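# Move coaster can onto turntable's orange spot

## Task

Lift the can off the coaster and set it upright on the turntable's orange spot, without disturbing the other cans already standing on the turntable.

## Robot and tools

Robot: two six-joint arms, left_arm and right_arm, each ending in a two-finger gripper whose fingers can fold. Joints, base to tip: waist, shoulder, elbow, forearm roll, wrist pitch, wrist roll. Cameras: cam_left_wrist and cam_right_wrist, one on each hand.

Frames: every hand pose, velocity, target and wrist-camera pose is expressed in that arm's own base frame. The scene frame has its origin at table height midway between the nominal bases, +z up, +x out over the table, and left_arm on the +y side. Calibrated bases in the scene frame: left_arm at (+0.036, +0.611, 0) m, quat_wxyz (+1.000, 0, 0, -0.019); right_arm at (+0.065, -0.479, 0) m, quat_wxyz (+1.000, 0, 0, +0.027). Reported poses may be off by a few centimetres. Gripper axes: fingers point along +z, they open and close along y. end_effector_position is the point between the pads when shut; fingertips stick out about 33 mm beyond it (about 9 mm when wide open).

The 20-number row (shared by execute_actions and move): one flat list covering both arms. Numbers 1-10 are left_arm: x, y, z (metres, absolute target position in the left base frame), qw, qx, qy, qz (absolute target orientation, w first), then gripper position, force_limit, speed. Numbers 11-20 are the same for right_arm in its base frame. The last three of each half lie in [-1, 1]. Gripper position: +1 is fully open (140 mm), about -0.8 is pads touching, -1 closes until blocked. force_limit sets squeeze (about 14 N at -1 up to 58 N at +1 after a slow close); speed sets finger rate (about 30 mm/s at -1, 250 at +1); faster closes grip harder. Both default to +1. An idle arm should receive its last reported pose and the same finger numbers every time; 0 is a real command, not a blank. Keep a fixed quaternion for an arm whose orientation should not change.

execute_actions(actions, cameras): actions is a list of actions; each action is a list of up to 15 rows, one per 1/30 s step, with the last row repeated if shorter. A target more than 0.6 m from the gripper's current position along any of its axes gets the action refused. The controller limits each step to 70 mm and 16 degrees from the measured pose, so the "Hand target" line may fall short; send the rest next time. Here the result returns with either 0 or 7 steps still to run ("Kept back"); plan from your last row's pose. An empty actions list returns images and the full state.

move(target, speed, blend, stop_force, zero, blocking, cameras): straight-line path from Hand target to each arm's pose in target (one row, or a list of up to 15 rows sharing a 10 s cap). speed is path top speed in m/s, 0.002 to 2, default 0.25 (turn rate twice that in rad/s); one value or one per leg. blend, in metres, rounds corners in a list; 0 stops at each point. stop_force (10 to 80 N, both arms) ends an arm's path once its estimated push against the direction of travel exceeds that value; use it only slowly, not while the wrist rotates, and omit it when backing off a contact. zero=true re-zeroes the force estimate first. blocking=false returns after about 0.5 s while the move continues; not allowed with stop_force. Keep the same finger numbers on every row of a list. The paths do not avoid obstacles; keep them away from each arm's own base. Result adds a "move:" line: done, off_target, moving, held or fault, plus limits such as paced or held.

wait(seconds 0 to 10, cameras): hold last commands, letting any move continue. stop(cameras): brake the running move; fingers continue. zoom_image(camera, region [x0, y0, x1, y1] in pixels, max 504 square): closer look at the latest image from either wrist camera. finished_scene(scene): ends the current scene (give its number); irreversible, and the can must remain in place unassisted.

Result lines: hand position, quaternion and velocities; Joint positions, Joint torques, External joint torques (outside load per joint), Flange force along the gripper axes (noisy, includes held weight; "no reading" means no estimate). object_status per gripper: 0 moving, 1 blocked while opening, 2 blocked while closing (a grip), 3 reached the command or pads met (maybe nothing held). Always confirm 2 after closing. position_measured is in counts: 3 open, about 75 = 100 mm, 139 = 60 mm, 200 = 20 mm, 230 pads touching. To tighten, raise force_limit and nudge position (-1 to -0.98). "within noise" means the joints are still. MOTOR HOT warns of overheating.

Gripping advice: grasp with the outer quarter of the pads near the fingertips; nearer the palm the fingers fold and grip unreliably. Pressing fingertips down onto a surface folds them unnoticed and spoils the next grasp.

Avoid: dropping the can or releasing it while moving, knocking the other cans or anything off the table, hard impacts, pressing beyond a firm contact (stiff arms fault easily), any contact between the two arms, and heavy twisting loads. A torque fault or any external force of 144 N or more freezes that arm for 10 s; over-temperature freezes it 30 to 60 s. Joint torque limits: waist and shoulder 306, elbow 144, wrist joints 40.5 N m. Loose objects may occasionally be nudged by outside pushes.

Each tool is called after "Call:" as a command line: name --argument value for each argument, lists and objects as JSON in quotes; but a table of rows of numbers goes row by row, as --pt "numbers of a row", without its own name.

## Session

Call:
execute_actions --actions '[]'

Scene clock: 0.00 s.
left_arm: end_effector_position=(+0.6869, -0.4977, +0.3432) position_measured=3 object_status=3 end_effector_quat_wxyz=(-0.386, +0.536, +0.739, +0.132) | right_arm: end_effector_position=(+0.7043, -0.2123, +0.1426) position_measured=3 object_status=3 end_effector_quat_wxyz=(-0.088, +0.131, +0.986, -0.062)
Joint positions: left_arm=[-0.733 1.04 0.353 0.304 2.555 -0.867] | right_arm=[-0.273 0.471 1.539 -0.153 1.293 -1.526]
Joint velocities: within noise
Joint torques (N m): no reading
External joint torques (N m): no reading
Flange force (N): no reading
Hand target: left_arm +0.6869, -0.4977, +0.3432; -0.386, +0.536, +0.739, +0.132 | right_arm +0.7043, -0.2123, +0.1426; -0.088, +0.131, +0.986, -0.062
Tool commands: left_gripper/position=+1.0 left_gripper/force_limit=+1.0 left_gripper/speed=+1.0 right_gripper/position=+1.0 right_gripper/force_limit=+1.0 right_gripper/speed=+1.0
camera_calibration:
cam_left_wrist: T_world_to_cam=[[0.897439, 0.376269, -0.230269, -0.343392], [0.249685, -0.863589, -0.438031, -0.444658], [-0.363676, 0.335611, -0.868968, 0.855225], [0, 0, 0, 1]] pos_world=[0.730223, -0.541817, 0.469317]
cam_right_wrist: T_world_to_cam=[[0.233457, 0.960719, -0.150057, 0.0693602], [0.962043, -0.205782, 0.179241, -0.740901], [0.141321, -0.186206, -0.972294, 0.143312], [0, 0, 0, 1]] pos_world=[0.676333, -0.192414, 0.28255]

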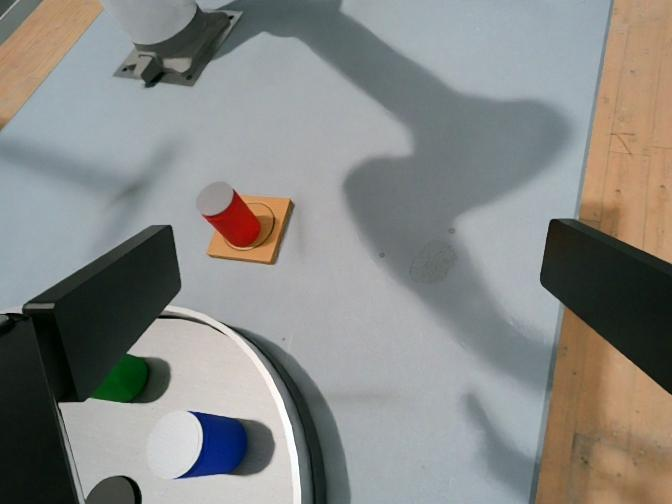

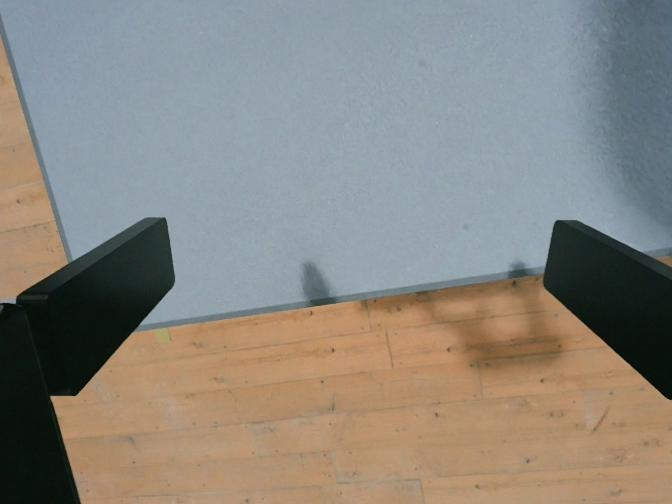

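Call:
zoom_image --camera "cam_left_wrist" --region '[180, 160, 320, 300]'

Call:
zoom_image --camera "cam_left_wrist" --region '[0, 290, 340, 504]'

Scaled by 3.600 from the camera's 672x504 image, which has a finer 960x720 frame.

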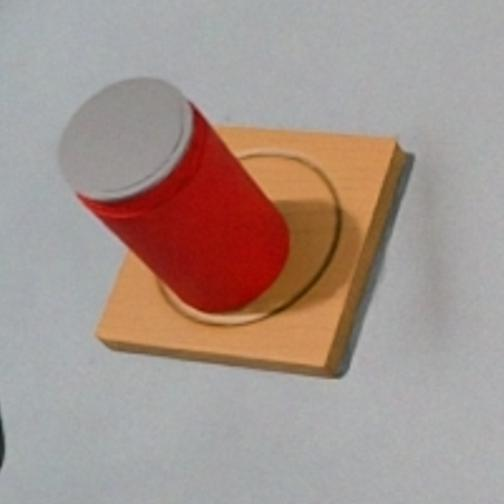

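Scaled by 1.482 from the camera's 672x504 image, which has a finer 960x720 frame.

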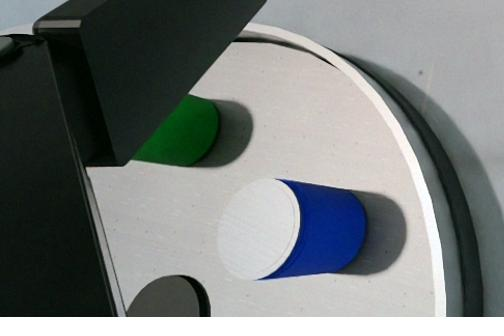

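Call:
move --target '[0.3874, -0.3705, 0.23, 0, 0.7071, 0.7071, 0, 0.175, -0.5, 1, 0.7043, -0.2123, 0.1426, -0.088, 0.131, 0.986, -0.062, 1, 1, 1]' --speed 0.4 --cameras '["cam_left_wrist"]'

Scene clock: 8.10 s.
left_arm: end_effector_position=(+0.3874, -0.3705, +0.2300) position_measured=107 object_status=3 end_effector_quat_wxyz=(+0.000, +0.707, +0.707, +0.000) | right_arm: end_effector_position=(+0.7043, -0.2123, +0.1426) position_measured=3 object_status=3 end_effector_quat_wxyz=(-0.088, +0.131, +0.986, -0.062)
Joint positions: left_arm=[-0.828 0.027 1.928 0 1.186 -0.828] | right_arm=[-0.273 0.471 1.539 -0.153 1.293 -1.526]
Joint torques (N m): left_arm=[-2.84 -40.26 -39.72 3.93 -0.03 0.27] | right_arm=[0.31 -81.26 -37.26 3.69 0.28 -0.3]
External joint torques (N m): left_arm=[2.88 -1.44 0.71 0.11 0.05 -0.27] | right_arm=[-0.29 -2.97 -0.02 -0.19 0.2 0.29]
Flange force (N): left_arm=[5.7 1.1 -0.1] | right_arm=[4.5 -0.5 -1.5]
Hand target: left_arm +0.3874, -0.3705, +0.2300; +0.000, +0.707, +0.707, +0.000 | right_arm +0.7043, -0.2123, +0.1426; -0.088, +0.131, +0.986, -0.062
Off the commanded pose: left_arm 0.000 m, 0 deg | right_arm 0.000 m, 0 deg.
move: done
camera_calibration:
cam_left_wrist: T_world_to_cam=[[0.999818, -0.0189967, 0.00170815, -0.387973], [-0.0184423, -0.940005, 0.340662, -0.413264], [-0.00486579, -0.340632, -0.940184, 0.232137], [0, 0, 0, 1]] pos_world=[0.38141, -0.316767, 0.359698]
Images, in order (width x height): cam_left_wrist 672x504.

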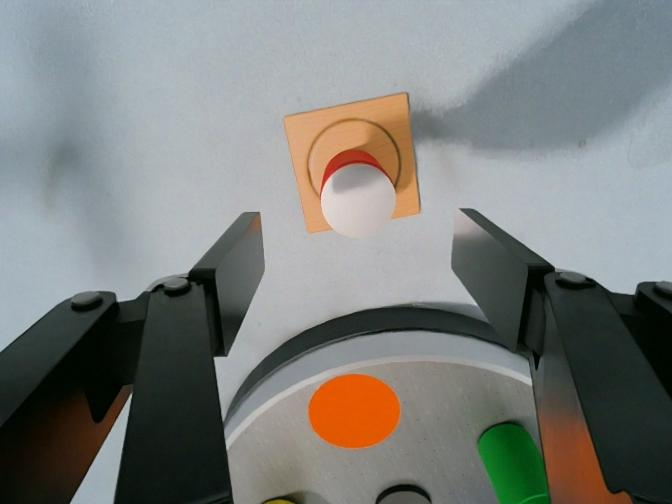

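Call:
zoom_image --camera "cam_left_wrist" --region '[275, 85, 435, 245]'

Call:
zoom_image --camera "cam_left_wrist" --region '[210, 290, 560, 504]'

Scaled by 3.150 from the camera's 672x504 image, which has a finer 960x720 frame.

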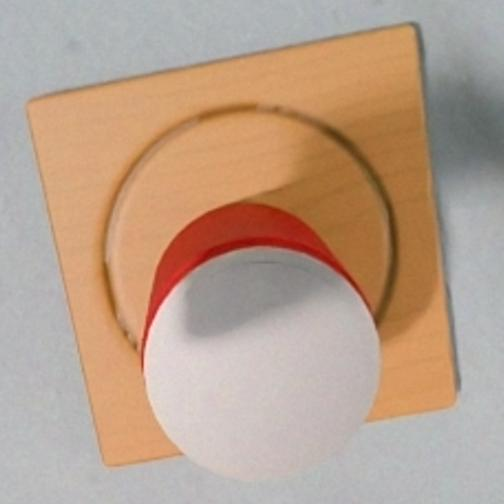

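Scaled by 1.440 from the camera's 672x504 image, which has a finer 960x720 frame.

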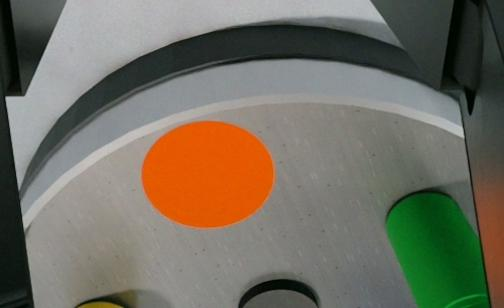

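Call:
move --pt "0.3924 -0.3745 0.116 0 0.7071 0.7071 0 0.175 -0.5 1 0.7043 -0.2123 0.1426 -0.088 0.131 0.986 -0.062 1 1 1" --pt "0.3924 -0.3745 0.116 0 0.7071 0.7071 0 -1 -0.05 -1 0.7043 -0.2123 0.1426 -0.088 0.131 0.986 -0.062 1 1 1" --speed 0.2 --cameras '["cam_left_wrist"]'

Scene clock: 13.60 s.
left_arm: end_effector_position=(+0.3924, -0.3745, +0.1160) position_measured=154 object_status=0 end_effector_quat_wxyz=(+0.000, +0.707, +0.707, +0.000) | right_arm: end_effector_position=(+0.7043, -0.2123, +0.1426) position_measured=3 object_status=3 end_effector_quat_wxyz=(-0.088, +0.131, +0.986, -0.062)
Joint positions: left_arm=[-0.826 0.133 2.045 0 0.964 -0.826] | right_arm=[-0.273 0.471 1.539 -0.153 1.293 -1.526]
Joint torques (N m): left_arm=[-2.51 -41.46 -30.27 3.7 -0.47 0.33] | right_arm=[0.2 -81.11 -37.24 3.66 0.32 -0.32]
External joint torques (N m): left_arm=[2.42 -6.74 -4.33 -0.12 0.49 -0.33] | right_arm=[0.27 -3.17 0 -0.14 0.16 0.31]
Flange force (N): left_arm=[4.2 1.2 -12.1] | right_arm=[4.8 0.2 -1.7]
Hand target: left_arm +0.3924, -0.3745, +0.1160; +0.000, +0.707, +0.707, +0.000 | right_arm +0.7043, -0.2123, +0.1426; -0.088, +0.131, +0.986, -0.062
Off the commanded pose: left_arm 0.000 m, 0 deg | right_arm 0.000 m, 0 deg.
move: done
camera_calibration:
cam_left_wrist: T_world_to_cam=[[0.999818, -0.0189975, 0.00171063, -0.392852], [-0.0184432, -0.939961, 0.340783, -0.378018], [-0.00486608, -0.340752, -0.940141, 0.123602], [0, 0, 0, 1]] pos_world=[0.38641, -0.320668, 0.245698]
Images, in order (width x height): cam_left_wrist 672x504.

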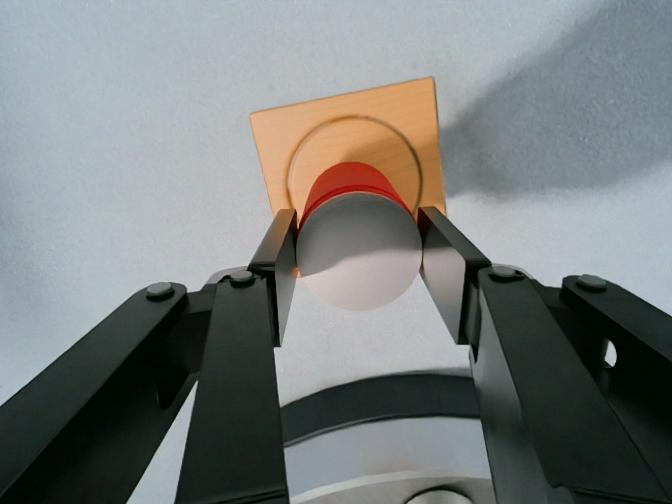

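Call:
move --pt "0.3924 -0.3745 0.19 0 0.7071 0.7071 0 -1 -0.05 -1 0.7043 -0.2123 0.1426 -0.088 0.131 0.986 -0.062 1 1 1" --pt "0.444 -0.572 0.28 0 0.7071 0.7071 0 -1 -0.05 -1 0.7043 -0.2123 0.1426 -0.088 0.131 0.986 -0.062 1 1 1" --speed '[0.15, 0.3]' --blend '[0.037, 0]' --cameras '["cam_left_wrist"]'

Scene clock: 15.87 s.
left_arm: end_effector_position=(+0.4440, -0.5720, +0.2800) position_measured=154 object_status=2 end_effector_quat_wxyz=(+0.000, +0.707, +0.707, +0.000) | right_arm: end_effector_position=(+0.7043, -0.2123, +0.1426) position_measured=3 object_status=3 end_effector_quat_wxyz=(-0.088, +0.131, +0.986, -0.062)
Joint positions: left_arm=[-0.958 0.295 1.516 0 1.33 -0.958] | right_arm=[-0.273 0.471 1.539 -0.153 1.293 -1.526]
Joint torques (N m): left_arm=[-3.08 -73.59 -42.18 4.2 -0.34 0.18] | right_arm=[0.36 -81.02 -37.11 3.69 0.3 -0.34]
External joint torques (N m): left_arm=[2.92 2.76 1.41 0.01 0.37 -0.18] | right_arm=[-0.56 -3.17 -0.16 -0.2 0.18 0.33]
Flange force (N): left_arm=[0.9 4.1 2.3] | right_arm=[4.5 -0.8 -1.7]
Hand target: left_arm +0.4440, -0.5720, +0.2800; +0.000, +0.707, +0.707, +0.000 | right_arm +0.7043, -0.2123, +0.1426; -0.088, +0.131, +0.986, -0.062
Off the commanded pose: left_arm 0.000 m, 0 deg | right_arm 0.000 m, 0 deg.
move: done
camera_calibration:
cam_left_wrist: T_world_to_cam=[[0.999819, -0.0189634, 0.00180464, -0.448497], [-0.0184432, -0.939962, 0.340781, -0.618597], [-0.00476608, -0.340752, -0.940141, 0.210695], [0, 0, 0, 1]] pos_world=[0.438011, -0.518168, 0.409698]
Images, in order (width x height): cam_left_wrist 672x504.

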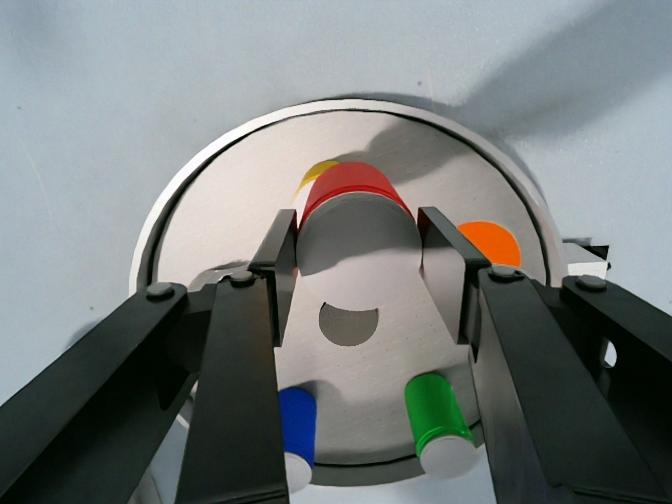

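Call:
zoom_image --camera "cam_left_wrist" --region '[400, 190, 620, 350]'

Call:
wait --seconds 0.2 --cameras '["cam_left_wrist"]'

Scaled by 2.291 from the camera's 672x504 image, which has a finer 960x720 frame.

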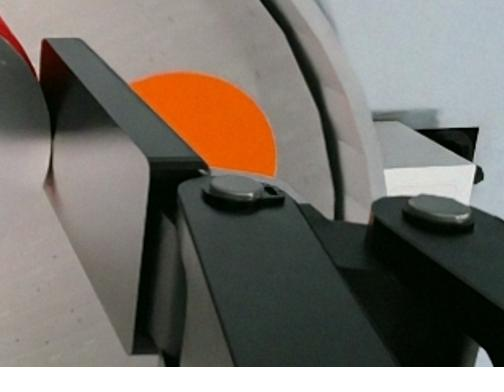

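Scene clock: 18.50 s.
left_arm: end_effector_position=(+0.4440, -0.5720, +0.2800) position_measured=154 object_status=2 end_effector_quat_wxyz=(+0.000, +0.707, +0.707, +0.000) | right_arm: end_effector_position=(+0.7043, -0.2123, +0.1426) position_measured=3 object_status=3 end_effector_quat_wxyz=(-0.088, +0.131, +0.986, -0.062)
Joint positions: left_arm=[-0.958 0.295 1.516 0 1.33 -0.958] | right_arm=[-0.273 0.471 1.539 -0.153 1.293 -1.526]
Joint torques (N m): left_arm=[-2.68 -73.05 -42.69 4.28 -0.21 0.19] | right_arm=[0.08 -81.54 -37.25 3.66 0.32 -0.3]
External joint torques (N m): left_arm=[2.71 1.78 1.77 -0.04 0.23 -0.19] | right_arm=[-0.26 -2.7 -0.07 -0.16 0.16 0.3]
Flange force (N): left_arm=[2.6 2.4 2.6] | right_arm=[4.0 -0.4 -1.4]
Hand target: left_arm +0.4440, -0.5720, +0.2800; +0.000, +0.707, +0.707, +0.000 | right_arm +0.7043, -0.2123, +0.1426; -0.088, +0.131, +0.986, -0.062
Tool commands: left_gripper/position=-1.0 left_gripper/force_limit=-0.05 left_gripper/speed=-1.0 right_gripper/position=+1.0 right_gripper/force_limit=+1.0 right_gripper/speed=+1.0
Off the commanded pose: left_arm 0.000 m, 0 deg | right_arm 0.000 m, 0 deg.
wait: 0.20 s; at rest from the start
camera_calibration:
cam_left_wrist: T_world_to_cam=[[0.999818, -0.0189975, 0.00171063, -0.448475], [-0.0184432, -0.939961, 0.340783, -0.618597], [-0.00486608, -0.340752, -0.940141, 0.210738], [0, 0, 0, 1]] pos_world=[0.43801, -0.518168, 0.409698]
Images, in order (width x height): cam_left_wrist 672x504.

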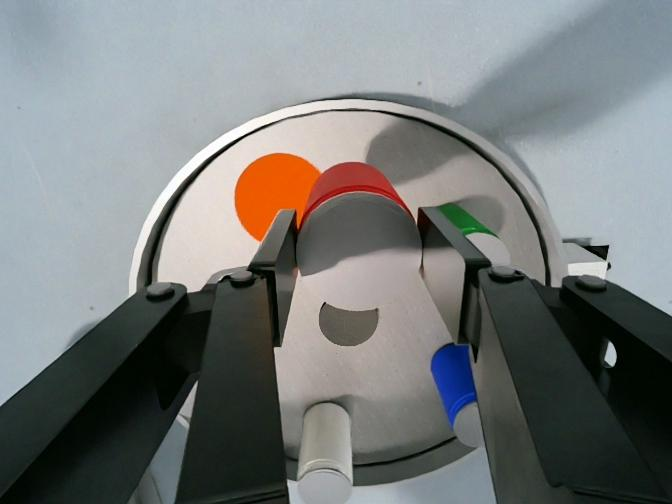

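Call:
wait --seconds 0 --cameras '["cam_left_wrist"]'

Scene clock: 21.77 s.
left_arm: end_effector_position=(+0.4440, -0.5720, +0.2800) position_measured=154 object_status=2 end_effector_quat_wxyz=(+0.000, +0.707, +0.707, +0.000) | right_arm: end_effector_position=(+0.7043, -0.2123, +0.1426) position_measured=3 object_status=3 end_effector_quat_wxyz=(-0.088, +0.131, +0.986, -0.062)
Joint positions: left_arm=[-0.958 0.295 1.516 0 1.33 -0.958] | right_arm=[-0.273 0.471 1.539 -0.153 1.293 -1.526]
Joint torques (N m): left_arm=[-3.04 -72.96 -42.84 4.17 -0.17 0.22] | right_arm=[0.62 -80.92 -37.2 3.67 0.31 -0.33]
External joint torques (N m): left_arm=[3.19 1.81 1.95 0.06 0.2 -0.22] | right_arm=[-0.95 -3.25 -0.07 -0.19 0.17 0.32]
Flange force (N): left_arm=[3.3 2.7 3.0] | right_arm=[4.8 -1.3 -1.6]
Hand target: left_arm +0.4440, -0.5720, +0.2800; +0.000, +0.707, +0.707, +0.000 | right_arm +0.7043, -0.2123, +0.1426; -0.088, +0.131, +0.986, -0.062
Tool commands: left_gripper/position=-1.0 left_gripper/force_limit=-0.05 left_gripper/speed=-1.0 right_gripper/position=+1.0 right_gripper/force_limit=+1.0 right_gripper/speed=+1.0
Off the commanded pose: left_arm 0.000 m, 0 deg | right_arm 0.000 m, 0 deg.
camera_calibration:
cam_left_wrist: T_world_to_cam=[[0.999818, -0.0189975, 0.00171063, -0.448475], [-0.0184432, -0.939961, 0.340783, -0.618597], [-0.00486608, -0.340752, -0.940141, 0.210738], [0, 0, 0, 1]] pos_world=[0.43801, -0.518168, 0.409698]
Images, in order (width x height): cam_left_wrist 672x504.

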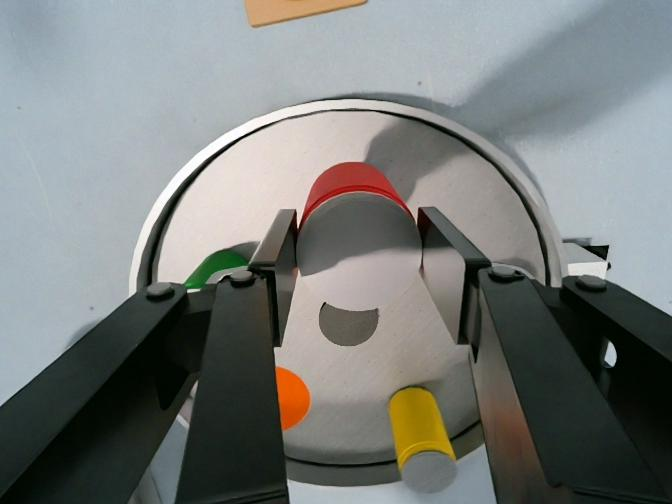

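Call:
wait --seconds 0.5 --cameras '["cam_left_wrist"]'

Scene clock: 22.50 s.
left_arm: end_effector_position=(+0.4440, -0.5720, +0.2800) position_measured=154 object_status=2 end_effector_quat_wxyz=(+0.000, +0.707, +0.707, +0.000) | right_arm: end_effector_position=(+0.7043, -0.2123, +0.1426) position_measured=3 object_status=3 end_effector_quat_wxyz=(-0.088, +0.131, +0.986, -0.062)
Joint positions: left_arm=[-0.958 0.295 1.516 0 1.33 -0.958] | right_arm=[-0.273 0.471 1.539 -0.153 1.293 -1.526]
Joint torques (N m): left_arm=[-2.62 -72.22 -42.57 4.27 -0.09 0.13] | right_arm=[0.47 -81.3 -37.34 3.7 0.31 -0.3]
External joint torques (N m): left_arm=[2.79 1.24 1.74 -0.04 0.12 -0.13] | right_arm=[0.07 -2.99 0.1 -0.18 0.17 0.29]
Flange force (N): left_arm=[3.4 2.0 2.6] | right_arm=[4.8 0.0 -1.4]
Hand target: left_arm +0.4440, -0.5720, +0.2800; +0.000, +0.707, +0.707, +0.000 | right_arm +0.7043, -0.2123, +0.1426; -0.088, +0.131, +0.986, -0.062
Tool commands: left_gripper/position=-1.0 left_gripper/force_limit=-0.05 left_gripper/speed=-1.0 right_gripper/position=+1.0 right_gripper/force_limit=+1.0 right_gripper/speed=+1.0
Off the commanded pose: left_arm 0.000 m, 0 deg | right_arm 0.000 m, 0 deg.
wait: 0.50 s; at rest from the start
camera_calibration:
cam_left_wrist: T_world_to_cam=[[0.999818, -0.0189975, 0.00171063, -0.448475], [-0.0184432, -0.939961, 0.340783, -0.618597], [-0.00486608, -0.340752, -0.940141, 0.210738], [0, 0, 0, 1]] pos_world=[0.43801, -0.518168, 0.409698]
Images, in order (width x height): cam_left_wrist 672x504.

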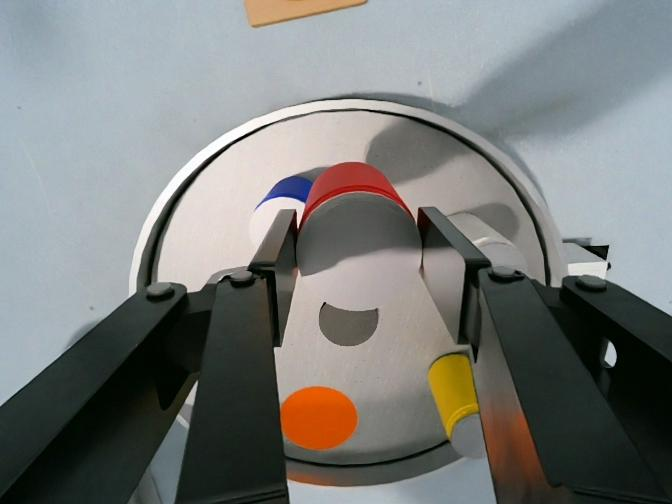

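Call:
wait --seconds 0.9

Scene clock: 25.90 s.
left_arm: end_effector_position=(+0.4440, -0.5720, +0.2800) position_measured=154 object_status=2 end_effector_quat_wxyz=(+0.000, +0.707, +0.707, +0.000) | right_arm: end_effector_position=(+0.7043, -0.2123, +0.1426) position_measured=3 object_status=3 end_effector_quat_wxyz=(-0.088, +0.131, +0.986, -0.062)
Joint positions: left_arm=[-0.958 0.295 1.516 0 1.33 -0.958] | right_arm=[-0.273 0.471 1.539 -0.153 1.293 -1.526]
Joint torques (N m): left_arm=[-2.91 -72.69 -42.92 4.25 -0.14 0.16] | right_arm=[0.46 -81.36 -37.09 3.69 0.34 -0.29]
External joint torques (N m): left_arm=[3.04 1.76 2.12 -0.03 0.17 -0.16] | right_arm=[-0.63 -2.81 -0.15 -0.2 0.14 0.29]
Flange force (N): left_arm=[3.5 2.3 3.2] | right_arm=[4.0 -0.9 -1.5]
Hand target: left_arm +0.4440, -0.5720, +0.2800; +0.000, +0.707, +0.707, +0.000 | right_arm +0.7043, -0.2123, +0.1426; -0.088, +0.131, +0.986, -0.062
Tool commands: left_gripper/position=-1.0 left_gripper/force_limit=-0.05 left_gripper/speed=-1.0 right_gripper/position=+1.0 right_gripper/force_limit=+1.0 right_gripper/speed=+1.0
Off the commanded pose: left_arm 0.000 m, 0 deg | right_arm 0.000 m, 0 deg.
wait: 0.90 s; at rest from the start

Call:
wait --seconds 0.9

Call:
move --pt "0.3721 -0.5941 0.275 0 0.7071 0.7071 0 -1 -0.05 -1 0.7043 -0.2123 0.1426 -0.088 0.131 0.986 -0.062 1 1 1" --pt "0.3206 -0.6456 0.25 0 0.7071 0.7071 0 -1 -0.05 -1 0.7043 -0.2123 0.1426 -0.088 0.131 0.986 -0.062 1 1 1" --pt "0.3017 -0.716 0.2 0 0.7071 0.7071 0 -1 -0.05 -1 0.7043 -0.2123 0.1426 -0.088 0.131 0.986 -0.062 1 1 1" --pt "0.3206 -0.7864 0.177 0 0.7071 0.7071 0 -1 -0.05 -1 0.7043 -0.2123 0.1426 -0.088 0.131 0.986 -0.062 1 1 1" --pt "0.3721 -0.8379 0.17 0 0.7071 0.7071 0 -1 -0.05 -1 0.7043 -0.2123 0.1426 -0.088 0.131 0.986 -0.062 1 1 1" --pt "0.4425 -0.8568 0.166 0 0.7071 0.7071 0 -1 -0.05 -1 0.7043 -0.2123 0.1426 -0.088 0.131 0.986 -0.062 1 1 1" --pt "0.5129 -0.8379 0.163 0 0.7071 0.7071 0 -1 -0.05 -1 0.7043 -0.2123 0.1426 -0.088 0.131 0.986 -0.062 1 1 1" --pt "0.5644 -0.7864 0.162 0 0.7071 0.7071 0 -1 -0.05 -1 0.7043 -0.2123 0.1426 -0.088 0.131 0.986 -0.062 1 1 1" --pt "0.5833 -0.716 0.162 0 0.7071 0.7071 0 -1 -0.05 -1 0.7043 -0.2123 0.1426 -0.088 0.131 0.986 -0.062 1 1 1" --pt "0.5644 -0.6456 0.162 0 0.7071 0.7071 0 -1 -0.05 -1 0.7043 -0.2123 0.1426 -0.088 0.131 0.986 -0.062 1 1 1" --speed '[0.084,0.09,0.101,0.088,0.084,0.084,0.084,0.084,0.084,0.084]' --blend 0.036 --blocking false

Call:
wait --seconds 1.2 --cameras '["cam_left_wrist"]'

Scene clock: 27.63 s.
left_arm: end_effector_position=(+0.4440, -0.5720, +0.2800) position_measured=154 object_status=2 end_effector_quat_wxyz=(+0.000, +0.707, +0.707, +0.000) | right_arm: end_effector_position=(+0.7043, -0.2123, +0.1426) position_measured=3 object_status=3 end_effector_quat_wxyz=(-0.088, +0.131, +0.986, -0.062)
Joint positions: left_arm=[-0.958 0.295 1.516 0 1.33 -0.958] | right_arm=[-0.273 0.471 1.539 -0.153 1.293 -1.526]
Joint torques (N m): left_arm=[-3.22 -72.27 -42.92 4.17 -0.15 0.22] | right_arm=[0.29 -81.19 -37.22 3.72 0.28 -0.32]
External joint torques (N m): left_arm=[3.17 1.58 2.17 0.03 0.18 -0.21] | right_arm=[-0.3 -2.82 0.18 -0.24 0.21 0.31]
Flange force (N): left_arm=[3.9 2.1 3.2] | right_arm=[4.7 -0.4 -1.2]
Hand target: left_arm +0.4440, -0.5720, +0.2800; +0.000, +0.707, +0.707, +0.000 | right_arm +0.7043, -0.2123, +0.1426; -0.088, +0.131, +0.986, -0.062
Tool commands: left_gripper/position=-1.0 left_gripper/force_limit=-0.05 left_gripper/speed=-1.0 right_gripper/position=+1.0 right_gripper/force_limit=+1.0 right_gripper/speed=+1.0
Off the commanded pose: left_arm 0.000 m, 0 deg | right_arm 0.000 m, 0 deg.
wait: 0.90 s; at rest from the start

Scene clock: 28.13 s.
left_arm: end_effector_position=(+0.4126, -0.5816, +0.2778) position_measured=154 object_status=2 end_effector_quat_wxyz=(+0.000, +0.707, +0.707, +0.000) end_effector_velocity=(-0.080, -0.024, -0.005) end_effector_angular_velocity=(-0.002, +0.000, +0.002) | right_arm: end_effector_position=(+0.7043, -0.2123, +0.1426) position_measured=3 object_status=3 end_effector_quat_wxyz=(-0.088, +0.131, +0.986, -0.062)
Joint positions: left_arm=[-1.002 0.279 1.542 0 1.321 -1.002] | right_arm=[-0.273 0.471 1.539 -0.153 1.293 -1.526]
Joint velocities: left_arm=[-0.112 -0.04 0.062 -0.001 -0.023 -0.114] | right_arm=[within noise]
Joint torques (N m): left_arm=[-8.12 -70.03 -43.2 4.32 -0.03 -0.22] | right_arm=[0.3 -81.33 -37.29 3.66 0.31 -0.31]
External joint torques (N m): left_arm=[8.02 0.48 2.41 -0.11 0.07 0.22] | right_arm=[-0.54 -2.69 0.18 -0.19 0.18 0.3]
Flange force (N): left_arm=[9.6 7.3 3.3] | right_arm=[4.5 -0.7 -1.1]
Hand target: left_arm +0.4055, -0.5838, +0.2773; +0.000, +0.707, +0.707, +0.000 | right_arm +0.7043, -0.2123, +0.1426; -0.088, +0.131, +0.986, -0.062
Tool commands: left_gripper/position=-1.0 left_gripper/force_limit=-0.05 left_gripper/speed=-1.0 right_gripper/position=+1.0 right_gripper/force_limit=+1.0 right_gripper/speed=+1.0
Off the commanded pose: left_arm 0.201 m, 0 deg | right_arm 0.000 m, 0 deg.
move: running; path passed 0 of 10 targets

Scene clock: 29.33 s.
left_arm: end_effector_position=(+0.3315, -0.6363, +0.2539) position_measured=154 object_status=2 end_effector_quat_wxyz=(+0.000, +0.707, +0.707, +0.000) end_effector_velocity=(-0.050, -0.066, -0.037) end_effector_angular_velocity=(+0.000, +0.001, +0.002) | right_arm: end_effector_position=(+0.7043, -0.2123, +0.1426) position_measured=3 object_status=3 end_effector_quat_wxyz=(-0.088, +0.131, +0.986, -0.062)
Joint positions: left_arm=[-1.139 0.296 1.564 0 1.282 -1.139] | right_arm=[-0.273 0.471 1.539 -0.153 1.293 -1.526]
Joint velocities: left_arm=[-0.102 0.072 -0.027 -0.001 -0.044 -0.103] | right_arm=[within noise]
Joint torques (N m): left_arm=[-6.91 -71.22 -41.25 4.22 -0.76 -0.07] | right_arm=[0.52 -80.89 -37.27 3.68 0.29 -0.29]
External joint torques (N m): left_arm=[7.02 1.66 1.11 -0.06 0.78 0.07] | right_arm=[-0.16 -3.35 0.05 -0.18 0.19 0.29]
Flange force (N): left_arm=[3.5 9.3 0.8] | right_arm=[5.2 -0.3 -1.6]
Hand target: left_arm +0.3272, -0.6421, +0.2506; +0.000, +0.707, +0.707, +0.000 | right_arm +0.7043, -0.2123, +0.1426; -0.088, +0.131, +0.986, -0.062
Tool commands: left_gripper/position=-1.0 left_gripper/force_limit=-0.05 left_gripper/speed=-1.0 right_gripper/position=+1.0 right_gripper/force_limit=+1.0 right_gripper/speed=+1.0
Off the commanded pose: left_arm 0.251 m, 0 deg | right_arm 0.000 m, 0 deg.
earlier move: running; path passed 1 of 10 targets
wait: 1.20 s; no rest
camera_calibration:
cam_left_wrist: T_world_to_cam=[[0.999816, -0.0191255, 0.00165067, -0.337224], [-0.0185431, -0.939959, 0.340784, -0.672184], [-0.0049661, -0.340752, -0.94014, 0.163775], [0, 0, 0, 1]] pos_world=[0.32551, -0.582468, 0.383598]
Images, in order (width x height): cam_left_wrist 672x504.

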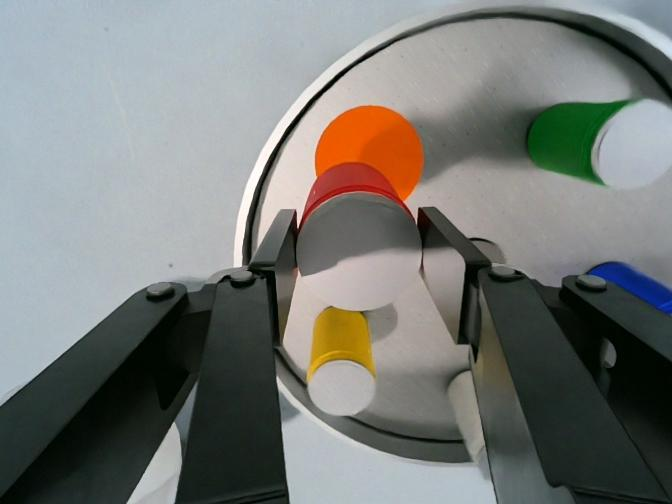

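Call:
move --pt "0.3721 -0.8379 0.17 0 0.7071 0.7071 0 -1 -0.05 -1 0.7043 -0.2123 0.1426 -0.088 0.131 0.986 -0.062 1 1 1" --pt "0.4425 -0.8568 0.166 0 0.7071 0.7071 0 -1 -0.05 -1 0.7043 -0.2123 0.1426 -0.088 0.131 0.986 -0.062 1 1 1" --pt "0.5129 -0.8379 0.163 0 0.7071 0.7071 0 -1 -0.05 -1 0.7043 -0.2123 0.1426 -0.088 0.131 0.986 -0.062 1 1 1" --pt "0.5644 -0.7864 0.161 0 0.7071 0.7071 0 -1 -0.05 -1 0.7043 -0.2123 0.1426 -0.088 0.131 0.986 -0.062 1 1 1" --pt "0.5833 -0.716 0.159 0 0.7071 0.7071 0 -1 -0.05 -1 0.7043 -0.2123 0.1426 -0.088 0.131 0.986 -0.062 1 1 1" --pt "0.5644 -0.6456 0.157 0 0.7071 0.7071 0 -1 -0.05 -1 0.7043 -0.2123 0.1426 -0.088 0.131 0.986 -0.062 1 1 1" --pt "0.5129 -0.5941 0.154 0 0.7071 0.7071 0 -1 -0.05 -1 0.7043 -0.2123 0.1426 -0.088 0.131 0.986 -0.062 1 1 1" --pt "0.4425 -0.5752 0.152 0 0.7071 0.7071 0 -1 -0.05 -1 0.7043 -0.2123 0.1426 -0.088 0.131 0.986 -0.062 1 1 1" --speed '[0.066,0.084,0.084,0.084,0.084,0.084,0.084,0.084]' --blend 0.036 --blocking false

Call:
wait --seconds 1.2 --cameras '["cam_left_wrist"]'

Scene clock: 30.97 s.
left_arm: end_effector_position=(+0.3197, -0.7538, +0.1899) position_measured=154 object_status=2 end_effector_quat_wxyz=(+0.000, +0.707, +0.707, +0.000) end_effector_velocity=(+0.034, -0.055, -0.013) end_effector_angular_velocity=(-0.001, -0.001, +0.000) | right_arm: end_effector_position=(+0.7043, -0.2123, +0.1426) position_measured=3 object_status=3 end_effector_quat_wxyz=(-0.088, +0.131, +0.986, -0.062)
Joint positions: left_arm=[-1.212 0.484 1.413 0 1.245 -1.212] | right_arm=[-0.273 0.471 1.539 -0.153 1.293 -1.526]
Joint velocities: left_arm=[0.016 0.105 -0.138 0.001 0.032 0.015] | right_arm=[within noise]
Joint torques (N m): left_arm=[-0.78 -90.85 -41.35 4.14 -0.39 0.61] | right_arm=[0.29 -81.25 -37.14 3.71 0.32 -0.36]
External joint torques (N m): left_arm=[0.71 3.66 1.82 -0.06 0.43 -0.61] | right_arm=[-0.17 -2.85 0.03 -0.22 0.16 0.35]
Flange force (N): left_arm=[-1.5 0.8 3.2] | right_arm=[4.4 -0.2 -1.4]
Hand target: left_arm +0.3229, -0.7588, +0.1887; +0.000, +0.707, +0.707, +0.000 | right_arm +0.7043, -0.2123, +0.1426; -0.088, +0.131, +0.986, -0.062
Tool commands: left_gripper/position=-1.0 left_gripper/force_limit=-0.05 left_gripper/speed=-1.0 right_gripper/position=+1.0 right_gripper/force_limit=+1.0 right_gripper/speed=+1.0
Off the commanded pose: left_arm 0.220 m, 0 deg | right_arm 0.000 m, 0 deg.
earlier move: replaced; path passed 2 of 10 targets
move: running; path passed 0 of 8 targets

Scene clock: 32.17 s.
left_arm: end_effector_position=(+0.3611, -0.8194, +0.1744) position_measured=154 object_status=2 end_effector_quat_wxyz=(+0.000, +0.707, +0.707, +0.000) end_effector_velocity=(+0.039, -0.051, -0.014) end_effector_angular_velocity=(+0.001, +0.001, -0.001) | right_arm: end_effector_position=(+0.7043, -0.2123, +0.1426) position_measured=3 object_status=3 end_effector_quat_wxyz=(-0.088, +0.131, +0.986, -0.062)
Joint positions: left_arm=[-1.194 0.613 1.234 0 1.294 -1.194] | right_arm=[-0.273 0.471 1.539 -0.153 1.293 -1.526]
Joint velocities: left_arm=[0.019 0.111 -0.159 0 0.05 0.021] | right_arm=[within noise]
Joint torques (N m): left_arm=[-2.49 -101.85 -40.61 4.12 0.1 -0.17] | right_arm=[0.51 -81.15 -37.3 3.7 0.33 -0.31]
External joint torques (N m): left_arm=[2.78 1.51 0.17 0.06 -0.06 0.17] | right_arm=[-0.06 -3.1 0.08 -0.19 0.15 0.31]
Flange force (N): left_arm=[-0.6 3.8 1.0] | right_arm=[4.9 -0.2 -1.4]
Hand target: left_arm +0.3649, -0.8240, +0.1733; +0.000, +0.707, +0.707, +0.000 | right_arm +0.7043, -0.2123, +0.1426; -0.088, +0.131, +0.986, -0.062
Tool commands: left_gripper/position=-1.0 left_gripper/force_limit=-0.05 left_gripper/speed=-1.0 right_gripper/position=+1.0 right_gripper/force_limit=+1.0 right_gripper/speed=+1.0
Off the commanded pose: left_arm 0.258 m, 0 deg | right_arm 0.000 m, 0 deg.
earlier move: running; path passed 0 of 8 targets
wait: 1.20 s; no rest
camera_calibration:
cam_left_wrist: T_world_to_cam=[[0.999817, -0.019056, 0.00184221, -0.370194], [-0.0185421, -0.939896, 0.340958, -0.81662], [-0.00476579, -0.340929, -0.940077, 0.026469], [0, 0, 0, 1]] pos_world=[0.355111, -0.765568, 0.303998]
Images, in order (width x height): cam_left_wrist 672x504.

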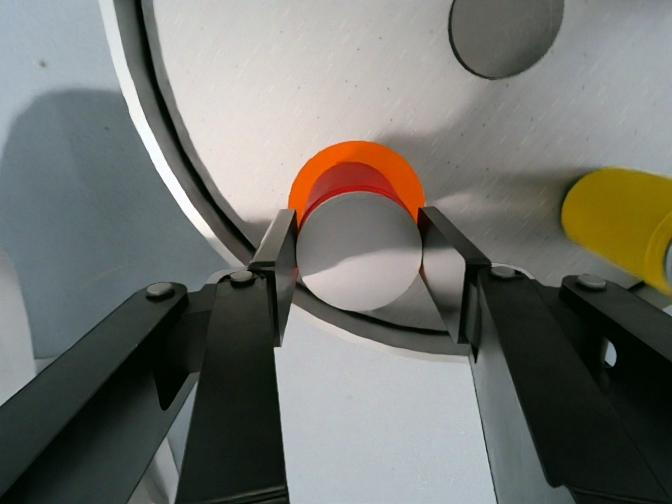

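Call:
wait --seconds 0 --cameras '["cam_left_wrist"]'

Scene clock: 33.60 s.
left_arm: end_effector_position=(+0.4613, -0.8506, +0.1652) position_measured=154 object_status=2 end_effector_quat_wxyz=(+0.000, +0.707, +0.707, +0.000) end_effector_velocity=(+0.082, +0.012, -0.006) end_effector_angular_velocity=(+0.002, +0.000, +0.001) | right_arm: end_effector_position=(+0.7043, -0.2123, +0.1426) position_measured=3 object_status=3 end_effector_quat_wxyz=(-0.088, +0.131, +0.986, -0.062)
Joint positions: left_arm=[-1.11 0.742 1.029 0 1.37 -1.11] | right_arm=[-0.273 0.471 1.539 -0.153 1.293 -1.526]
Joint velocities: left_arm=[0.081 0.056 -0.088 0.001 0.035 0.08] | right_arm=[within noise]
Joint torques (N m): left_arm=[-3.23 -116.7 -43.96 4.21 -0.26 0.24] | right_arm=[0.14 -81.16 -37.27 3.67 0.31 -0.33]
External joint torques (N m): left_arm=[2.95 5.21 2.9 0.03 0.31 -0.24] | right_arm=[-0.25 -2.94 0.1 -0.19 0.18 0.32]
Flange force (N): left_arm=[0.7 2.8 4.9] | right_arm=[4.7 -0.4 -1.4]
Hand target: left_arm +0.4689, -0.8493, +0.1649; +0.000, +0.707, +0.707, +0.000 | right_arm +0.7043, -0.2123, +0.1426; -0.088, +0.131, +0.986, -0.062
Tool commands: left_gripper/position=-1.0 left_gripper/force_limit=-0.05 left_gripper/speed=-1.0 right_gripper/position=+1.0 right_gripper/force_limit=+1.0 right_gripper/speed=+1.0
Off the commanded pose: left_arm 0.276 m, 0 deg | right_arm 0.000 m, 0 deg.
earlier move: running; path passed 1 of 8 targets
camera_calibration:
cam_left_wrist: T_world_to_cam=[[0.999819, -0.0189286, 0.0019004, -0.470871], [-0.0184427, -0.93993, 0.340868, -0.84103], [-0.00466592, -0.340841, -0.940109, 0.00778968], [0, 0, 0, 1]] pos_world=[0.455311, -0.796768, 0.294898]
Images, in order (width x height): cam_left_wrist 672x504.

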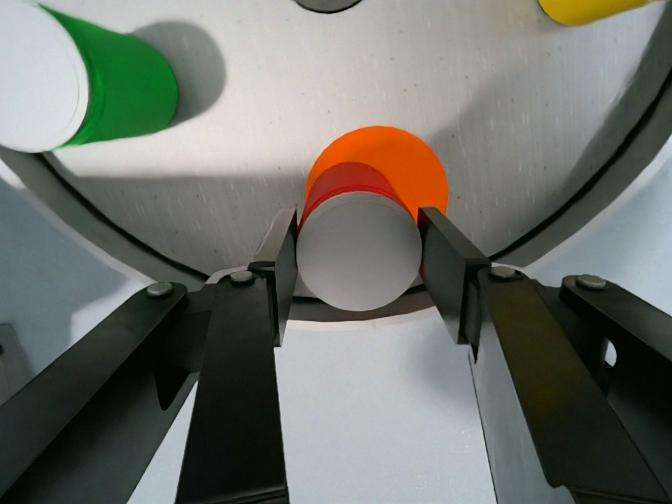

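Call:
move --pt "0.5833 -0.716 0.16 0 0.7071 0.7071 0 -1 -0.05 -1 0.7043 -0.2123 0.1426 -0.088 0.131 0.986 -0.062 1 1 1" --pt "0.5644 -0.6456 0.1585 0 0.7071 0.7071 0 -1 -0.05 -1 0.7043 -0.2123 0.1426 -0.088 0.131 0.986 -0.062 1 1 1" --pt "0.5129 -0.5941 0.157 0 0.7071 0.7071 0 -1 -0.05 -1 0.7043 -0.2123 0.1426 -0.088 0.131 0.986 -0.062 1 1 1" --pt "0.4425 -0.5752 0.1555 0 0.7071 0.7071 0 -1 -0.05 -1 0.7043 -0.2123 0.1426 -0.088 0.131 0.986 -0.062 1 1 1" --pt "0.3721 -0.5941 0.154 0 0.7071 0.7071 0 -1 -0.05 -1 0.7043 -0.2123 0.1426 -0.088 0.131 0.986 -0.062 1 1 1" --pt "0.3206 -0.6456 0.1525 0 0.7071 0.7071 0 -1 -0.05 -1 0.7043 -0.2123 0.1426 -0.088 0.131 0.986 -0.062 1 1 1" --pt "0.3017 -0.716 0.152 0 0.7071 0.7071 0 -1 -0.05 -1 0.7043 -0.2123 0.1426 -0.088 0.131 0.986 -0.062 1 1 1" --speed '[0.094,0.094,0.084,0.084,0.084,0.084,0.084]' --blend 0.036 --blocking false

Call:
wait --seconds 0.7 --cameras '["cam_left_wrist"]'

Scene clock: 35.40 s.
left_arm: end_effector_position=(+0.5689, -0.7566, +0.1606) position_measured=154 object_status=2 end_effector_quat_wxyz=(+0.000, +0.707, +0.707, +0.000) end_effector_velocity=(+0.030, +0.087, -0.001) end_effector_angular_velocity=(+0.000, +0.000, +0.000) | right_arm: end_effector_position=(+0.7043, -0.2123, +0.1426) position_measured=3 object_status=3 end_effector_quat_wxyz=(-0.088, +0.131, +0.986, -0.062)
Joint positions: left_arm=[-0.963 0.707 1.1 0 1.335 -0.963] | right_arm=[-0.273 0.471 1.539 -0.153 1.293 -1.526]
Joint velocities: left_arm=[0.079 -0.091 0.159 0 -0.069 0.08] | right_arm=[within noise]
Joint torques (N m): left_arm=[-1.99 -110.67 -44.04 4.13 -0.33 -0.01] | right_arm=[0.24 -81.04 -37.15 3.69 0.29 -0.35]
External joint torques (N m): left_arm=[1.35 2.73 3.23 0.07 0.36 0.01] | right_arm=[0.33 -3.13 0.04 -0.19 0.2 0.35]
Flange force (N): left_arm=[4.5 -1.6 4.2] | right_arm=[4.9 0.4 -1.6]
Hand target: left_arm +0.5718, -0.7482, +0.1605; +0.000, +0.707, +0.707, +0.000 | right_arm +0.7043, -0.2123, +0.1426; -0.088, +0.131, +0.986, -0.062
Tool commands: left_gripper/position=-1.0 left_gripper/force_limit=-0.05 left_gripper/speed=-1.0 right_gripper/position=+1.0 right_gripper/force_limit=+1.0 right_gripper/speed=+1.0
Off the commanded pose: left_arm 0.270 m, 0 deg | right_arm 0.000 m, 0 deg.
earlier move: replaced; path passed 3 of 8 targets
move: running; path passed 0 of 7 targets

Scene clock: 36.10 s.
left_arm: end_effector_position=(+0.5765, -0.6943, +0.1595) position_measured=154 object_status=2 end_effector_quat_wxyz=(+0.000, +0.707, +0.707, +0.000) end_effector_velocity=(-0.014, +0.089, -0.001) end_effector_angular_velocity=(+0.000, +0.000, -0.001) | right_arm: end_effector_position=(+0.7043, -0.2123, +0.1426) position_measured=3 object_status=3 end_effector_quat_wxyz=(-0.088, +0.131, +0.986, -0.062)
Joint positions: left_arm=[-0.916 0.632 1.23 0 1.28 -0.916] | right_arm=[-0.273 0.471 1.539 -0.153 1.293 -1.526]
Joint velocities: left_arm=[0.047 -0.126 0.215 0 -0.089 0.048] | right_arm=[within noise]
Joint torques (N m): left_arm=[-1.93 -102.37 -42.9 4.18 -0.34 0.46] | right_arm=[0.26 -81.1 -37.16 3.71 0.34 -0.31]
External joint torques (N m): left_arm=[1.4 -0.12 2.46 -0.01 0.39 -0.46] | right_arm=[-0.38 -3.09 -0.09 -0.22 0.14 0.3]
Flange force (N): left_arm=[5.7 -3.4 1.9] | right_arm=[4.6 -0.6 -1.6]
Hand target: left_arm +0.5750, -0.6855, +0.1593; +0.000, +0.707, +0.707, +0.000 | right_arm +0.7043, -0.2123, +0.1426; -0.088, +0.131, +0.986, -0.062
Tool commands: left_gripper/position=-1.0 left_gripper/force_limit=-0.05 left_gripper/speed=-1.0 right_gripper/position=+1.0 right_gripper/force_limit=+1.0 right_gripper/speed=+1.0
Off the commanded pose: left_arm 0.276 m, 0 deg | right_arm 0.000 m, 0 deg.
earlier move: running; path passed 0 of 7 targets
wait: 0.70 s; no rest
camera_calibration:
cam_left_wrist: T_world_to_cam=[[0.999819, -0.0189388, 0.00157464, -0.583094], [-0.0183439, -0.940114, 0.340367, -0.690172], [-0.0049658, -0.340334, -0.940291, 0.0567572], [0, 0, 0, 1]] pos_world=[0.57061, -0.640566, 0.289198]
Images, in order (width x height): cam_left_wrist 672x504.

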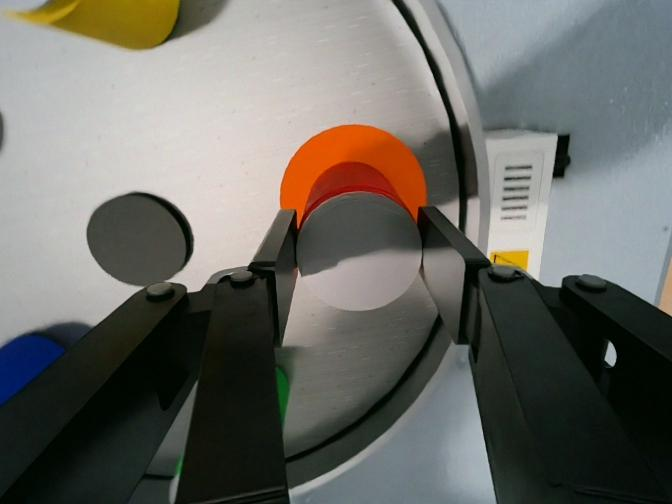

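Call:
wait --seconds 0.9 --cameras '["cam_left_wrist"]'

Scene clock: 38.30 s.
left_arm: end_effector_position=(+0.4480, -0.5801, +0.1556) position_measured=154 object_status=2 end_effector_quat_wxyz=(+0.000, +0.707, +0.707, +0.000) end_effector_velocity=(-0.080, +0.004, -0.001) end_effector_angular_velocity=(-0.001, +0.001, +0.002) | right_arm: end_effector_position=(+0.7043, -0.2123, +0.1426) position_measured=3 object_status=3 end_effector_quat_wxyz=(-0.088, +0.131, +0.986, -0.062)
Joint positions: left_arm=[-0.96 0.376 1.64 0 1.125 -0.96] | right_arm=[-0.273 0.471 1.539 -0.153 1.293 -1.526]
Joint velocities: left_arm=[-0.086 -0.075 0.111 -0.001 -0.036 -0.087] | right_arm=[within noise]
Joint torques (N m): left_arm=[1.08 -55.71 -25.08 4.6 0.15 0.34] | right_arm=[0.42 -81.11 -37.22 3.71 0.3 -0.33]
External joint torques (N m): left_arm=[-1.4 -20.5 -13.24 -0.65 -0.14 -0.34] | right_arm=[-0.28 -2.98 0.11 -0.22 0.18 0.33]
Flange force (N): left_arm=[0.2 -3.2 -26.9] | right_arm=[4.8 -0.4 -1.4]
Hand target: left_arm +0.4404, -0.5798, +0.1554; +0.000, +0.707, +0.707, +0.000 | right_arm +0.7043, -0.2123, +0.1426; -0.088, +0.131, +0.986, -0.062
Tool commands: left_gripper/position=-1.0 left_gripper/force_limit=-0.05 left_gripper/speed=-1.0 right_gripper/position=+1.0 right_gripper/force_limit=+1.0 right_gripper/speed=+1.0
Off the commanded pose: left_arm 0.200 m, 0 deg | right_arm 0.000 m, 0 deg.
earlier move: running; path passed 3 of 7 targets
wait: 0.90 s; no rest
camera_calibration:
cam_left_wrist: T_world_to_cam=[[0.999818, -0.0190322, 0.00161469, -0.452406], [-0.0184438, -0.940004, 0.340664, -0.583732], [-0.00496579, -0.340632, -0.940184, 0.0911638], [0, 0, 0, 1]] pos_world=[0.44201, -0.526268, 0.285298]
Images, in order (width x height): cam_left_wrist 672x504.

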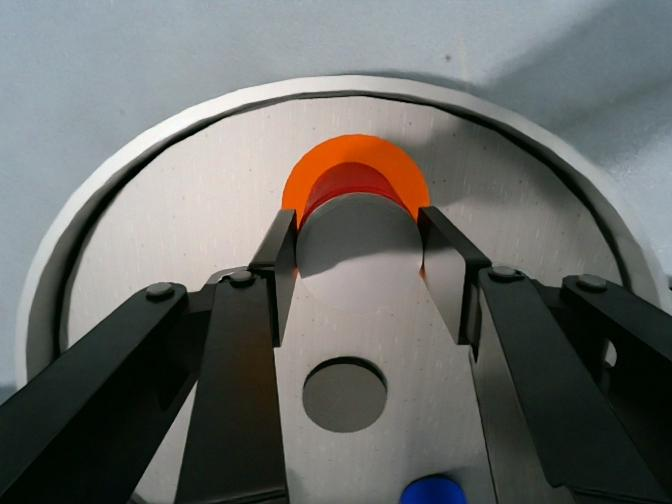

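Call:
move --pt "0.3206 -0.6456 0.155 0 0.7071 0.7071 0 0.1 -0.05 0 0.7043 -0.2123 0.1426 -0.088 0.131 0.986 -0.062 1 1 1" --pt "0.3017 -0.716 0.165 0 0.7071 0.7071 0 0.1 -0.05 0 0.7043 -0.2123 0.1426 -0.088 0.131 0.986 -0.062 1 1 1" --pt "0.3206 -0.7864 0.22 0 0.7071 0.7071 0 0.1 -0.05 0 0.7043 -0.2123 0.1426 -0.088 0.131 0.986 -0.062 1 1 1" --pt "0.3721 -0.8379 0.28 0 0.7071 0.7071 0 0.1 -0.05 0 0.7043 -0.2123 0.1426 -0.088 0.131 0.986 -0.062 1 1 1" --speed '[0.082,0.084,0.106,0.112]' --blend 0.03 --blocking false --cameras '["cam_left_wrist"]'

Call:
wait --seconds 1.0 --cameras '["cam_left_wrist"]'

Scene clock: 39.23 s.
left_arm: end_effector_position=(+0.3775, -0.6043, +0.1548) position_measured=117 object_status=0 end_effector_quat_wxyz=(+0.000, +0.707, +0.707, +0.000) end_effector_velocity=(-0.068, -0.048, -0.001) end_effector_angular_velocity=(+0.005, +0.001, -0.003) | right_arm: end_effector_position=(+0.7043, -0.2123, +0.1426) position_measured=3 object_status=3 end_effector_quat_wxyz=(-0.088, +0.131, +0.986, -0.062)
Joint positions: left_arm=[-1.061 0.347 1.684 0 1.11 -1.061] | right_arm=[-0.273 0.471 1.539 -0.153 1.293 -1.526]
Joint velocities: left_arm=[-0.117 0.01 -0.013 0.002 0.008 -0.115] | right_arm=[within noise]
Joint torques (N m): left_arm=[-2.87 -71.54 -37.22 3.93 -0.05 0.73] | right_arm=[0.37 -81.22 -37.28 3.66 0.32 -0.33]
External joint torques (N m): left_arm=[2.68 -0.54 -0.18 -0.06 0.1 -0.73] | right_arm=[-0.57 -2.95 0.02 -0.17 0.16 0.33]
Flange force (N): left_arm=[1.6 2.2 -0.7] | right_arm=[4.6 -0.8 -1.4]
Hand target: left_arm +0.3716, -0.6084, +0.1548; +0.000, +0.707, +0.707, +0.000 | right_arm +0.7043, -0.2123, +0.1426; -0.088, +0.131, +0.986, -0.062
Tool commands: left_gripper/position=+0.1 left_gripper/force_limit=-0.05 left_gripper/speed=+0.0 right_gripper/position=+1.0 right_gripper/force_limit=+1.0 right_gripper/speed=+1.0
Off the commanded pose: left_arm 0.265 m, 0 deg | right_arm 0.000 m, 0 deg.
earlier move: replaced; path passed 4 of 7 targets
move: running; path passed 0 of 4 targets
camera_calibration:
cam_left_wrist: T_world_to_cam=[[0.999815, -0.0191514, 0.00188107, -0.382518], [-0.018644, -0.939818, 0.341166, -0.607347], [-0.00476593, -0.341138, -0.940001, 0.0813526], [0, 0, 0, 1]] pos_world=[0.371511, -0.550369, 0.284397]
Images, in order (width x height): cam_left_wrist 672x504.

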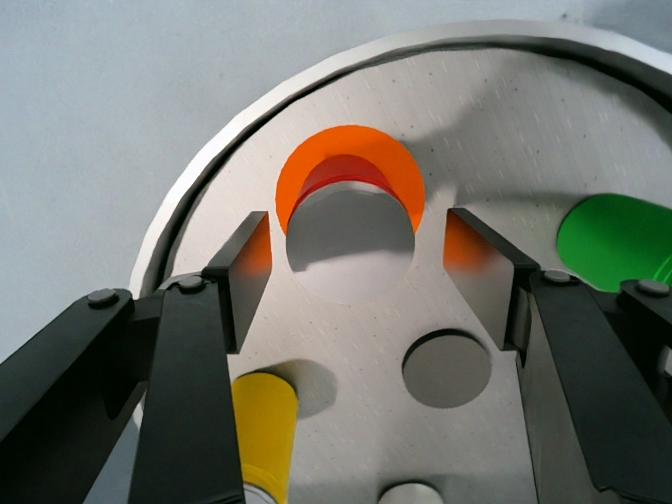

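Scene clock: 40.23 s.
left_arm: end_effector_position=(+0.3190, -0.6583, +0.1570) position_measured=117 object_status=3 end_effector_quat_wxyz=(+0.000, +0.707, +0.707, +0.000) end_effector_velocity=(-0.036, -0.071, +0.008) end_effector_angular_velocity=(+0.000, +0.000, -0.001) | right_arm: end_effector_position=(+0.7043, -0.2123, +0.1426) position_measured=3 object_status=3 end_effector_quat_wxyz=(-0.088, +0.131, +0.986, -0.062)
Joint positions: left_arm=[-1.167 0.373 1.642 0 1.126 -1.167] | right_arm=[-0.273 0.471 1.539 -0.153 1.293 -1.526]
Joint velocities: left_arm=[-0.083 0.066 -0.11 0 0.045 -0.082] | right_arm=[within noise]
Joint torques (N m): left_arm=[-3.1 -78.25 -37.77 3.98 -0.16 -0.25] | right_arm=[0.36 -81.08 -37.35 3.68 0.31 -0.33]
External joint torques (N m): left_arm=[3.46 2.91 -0.3 -0.05 0.18 0.25] | right_arm=[-0.18 -3.13 0.12 -0.18 0.17 0.33]
Flange force (N): left_arm=[-2.5 6.8 1.4] | right_arm=[5.0 -0.3 -1.4]
Hand target: left_arm +0.3161, -0.6644, +0.1578; +0.000, +0.707, +0.707, +0.000 | right_arm +0.7043, -0.2123, +0.1426; -0.088, +0.131, +0.986, -0.062
Tool commands: left_gripper/position=+0.1 left_gripper/force_limit=-0.05 left_gripper/speed=+0.0 right_gripper/position=+1.0 right_gripper/force_limit=+1.0 right_gripper/speed=+1.0
Off the commanded pose: left_arm 0.224 m, 0 deg | right_arm 0.000 m, 0 deg.
earlier move: running; path passed 0 of 4 targets
wait: 1.00 s; no rest
camera_calibration:
cam_left_wrist: T_world_to_cam=[[0.999816, -0.0190907, 0.00174642, -0.324994], [-0.0185425, -0.939927, 0.340871, -0.660079], [-0.00486594, -0.340841, -0.940108, 0.0650226], [0, 0, 0, 1]] pos_world=[0.313011, -0.604468, 0.286698]
Images, in order (width x height): cam_left_wrist 672x504.

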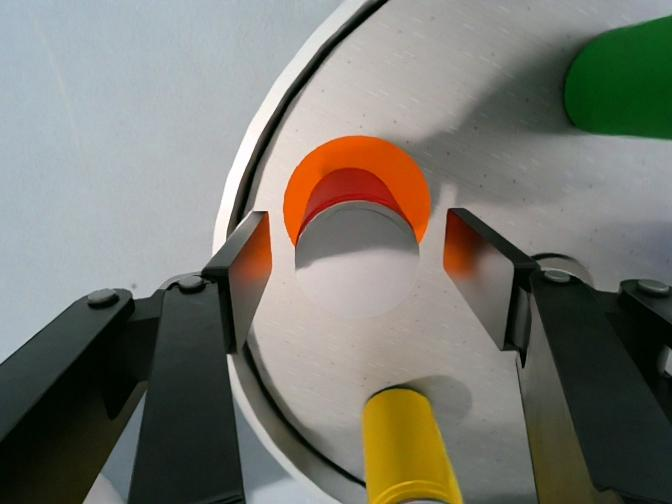

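Call:
wait --seconds 1.9 --cameras '["cam_left_wrist"]'

Scene clock: 42.33 s.
left_arm: end_effector_position=(+0.3334, -0.7984, +0.2345) position_measured=117 object_status=3 end_effector_quat_wxyz=(+0.000, +0.707, +0.707, +0.000) end_effector_velocity=(-0.002, +0.000, +0.002) end_effector_angular_velocity=(-0.004, -0.002, +0.000) | right_arm: end_effector_position=(+0.7043, -0.2123, +0.1426) position_measured=3 object_status=3 end_effector_quat_wxyz=(-0.088, +0.131, +0.986, -0.062)
Joint positions: left_arm=[-1.215 0.538 1.245 0 1.358 -1.215] | right_arm=[-0.273 0.471 1.539 -0.153 1.293 -1.526]
Joint velocities: left_arm=[-0.002 -0.005 0.004 0 -0.003 -0.002] | right_arm=[within noise]
Joint torques (N m): left_arm=[-1.65 -95.1 -42.67 4.29 -0.06 0.33] | right_arm=[0.41 -81.25 -37.21 3.7 0.28 -0.3]
External joint torques (N m): left_arm=[1.46 0.31 1.34 -0.04 0.09 -0.33] | right_arm=[0.37 -2.98 0.09 -0.18 0.21 0.29]
Flange force (N): left_arm=[3.2 0.1 1.6] | right_arm=[4.7 0.4 -1.6]
Hand target: left_arm +0.3332, -0.7984, +0.2345; +0.000, +0.707, +0.707, +0.000 | right_arm +0.7043, -0.2123, +0.1426; -0.088, +0.131, +0.986, -0.062
Tool commands: left_gripper/position=+0.1 left_gripper/force_limit=-0.05 left_gripper/speed=+0.0 right_gripper/position=+1.0 right_gripper/force_limit=+1.0 right_gripper/speed=+1.0
Off the commanded pose: left_arm 0.072 m, 0 deg | right_arm 0.000 m, 0 deg.
earlier move: running; path passed 3 of 4 targets; limits=held
wait: 1.90 s; no rest
pose unreachable (left arm): on one or more control steps of this call, first in action 0 (counted from 0), this arm could not follow its commanded pose, so it was not sent that pose on those steps. It may still have moved: this result reports where it is.
cause: moving toward the commanded pose would bring a part of the arm too close to another arm (a part of this arm just beyond joint 5 (wrist pitch) and a part of the right arm just beyond its joint 2 (shoulder), at the place that arm is still heading or pushing toward).
camera_calibration:
cam_left_wrist: T_world_to_cam=[[0.999816, -0.0190476, 0.00216679, -0.342221], [-0.018643, -0.939744, 0.34137, -0.817835], [-0.00446605, -0.341347, -0.939927, 0.0896583], [0, 0, 0, 1]] pos_world=[0.327312, -0.74447, 0.364198]
Images, in order (width x height): cam_left_wrist 672x504.

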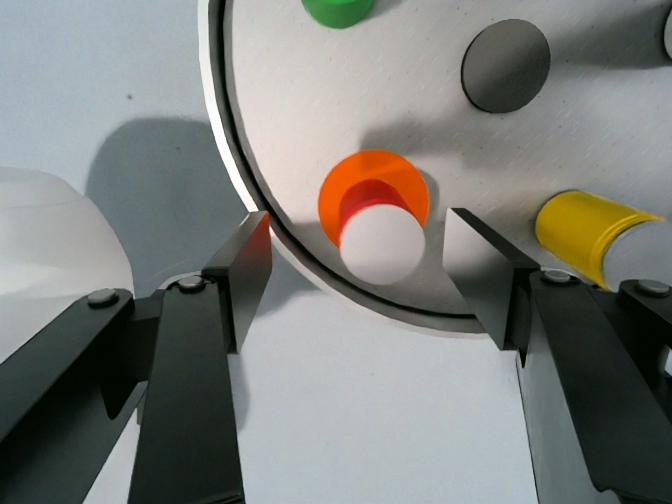

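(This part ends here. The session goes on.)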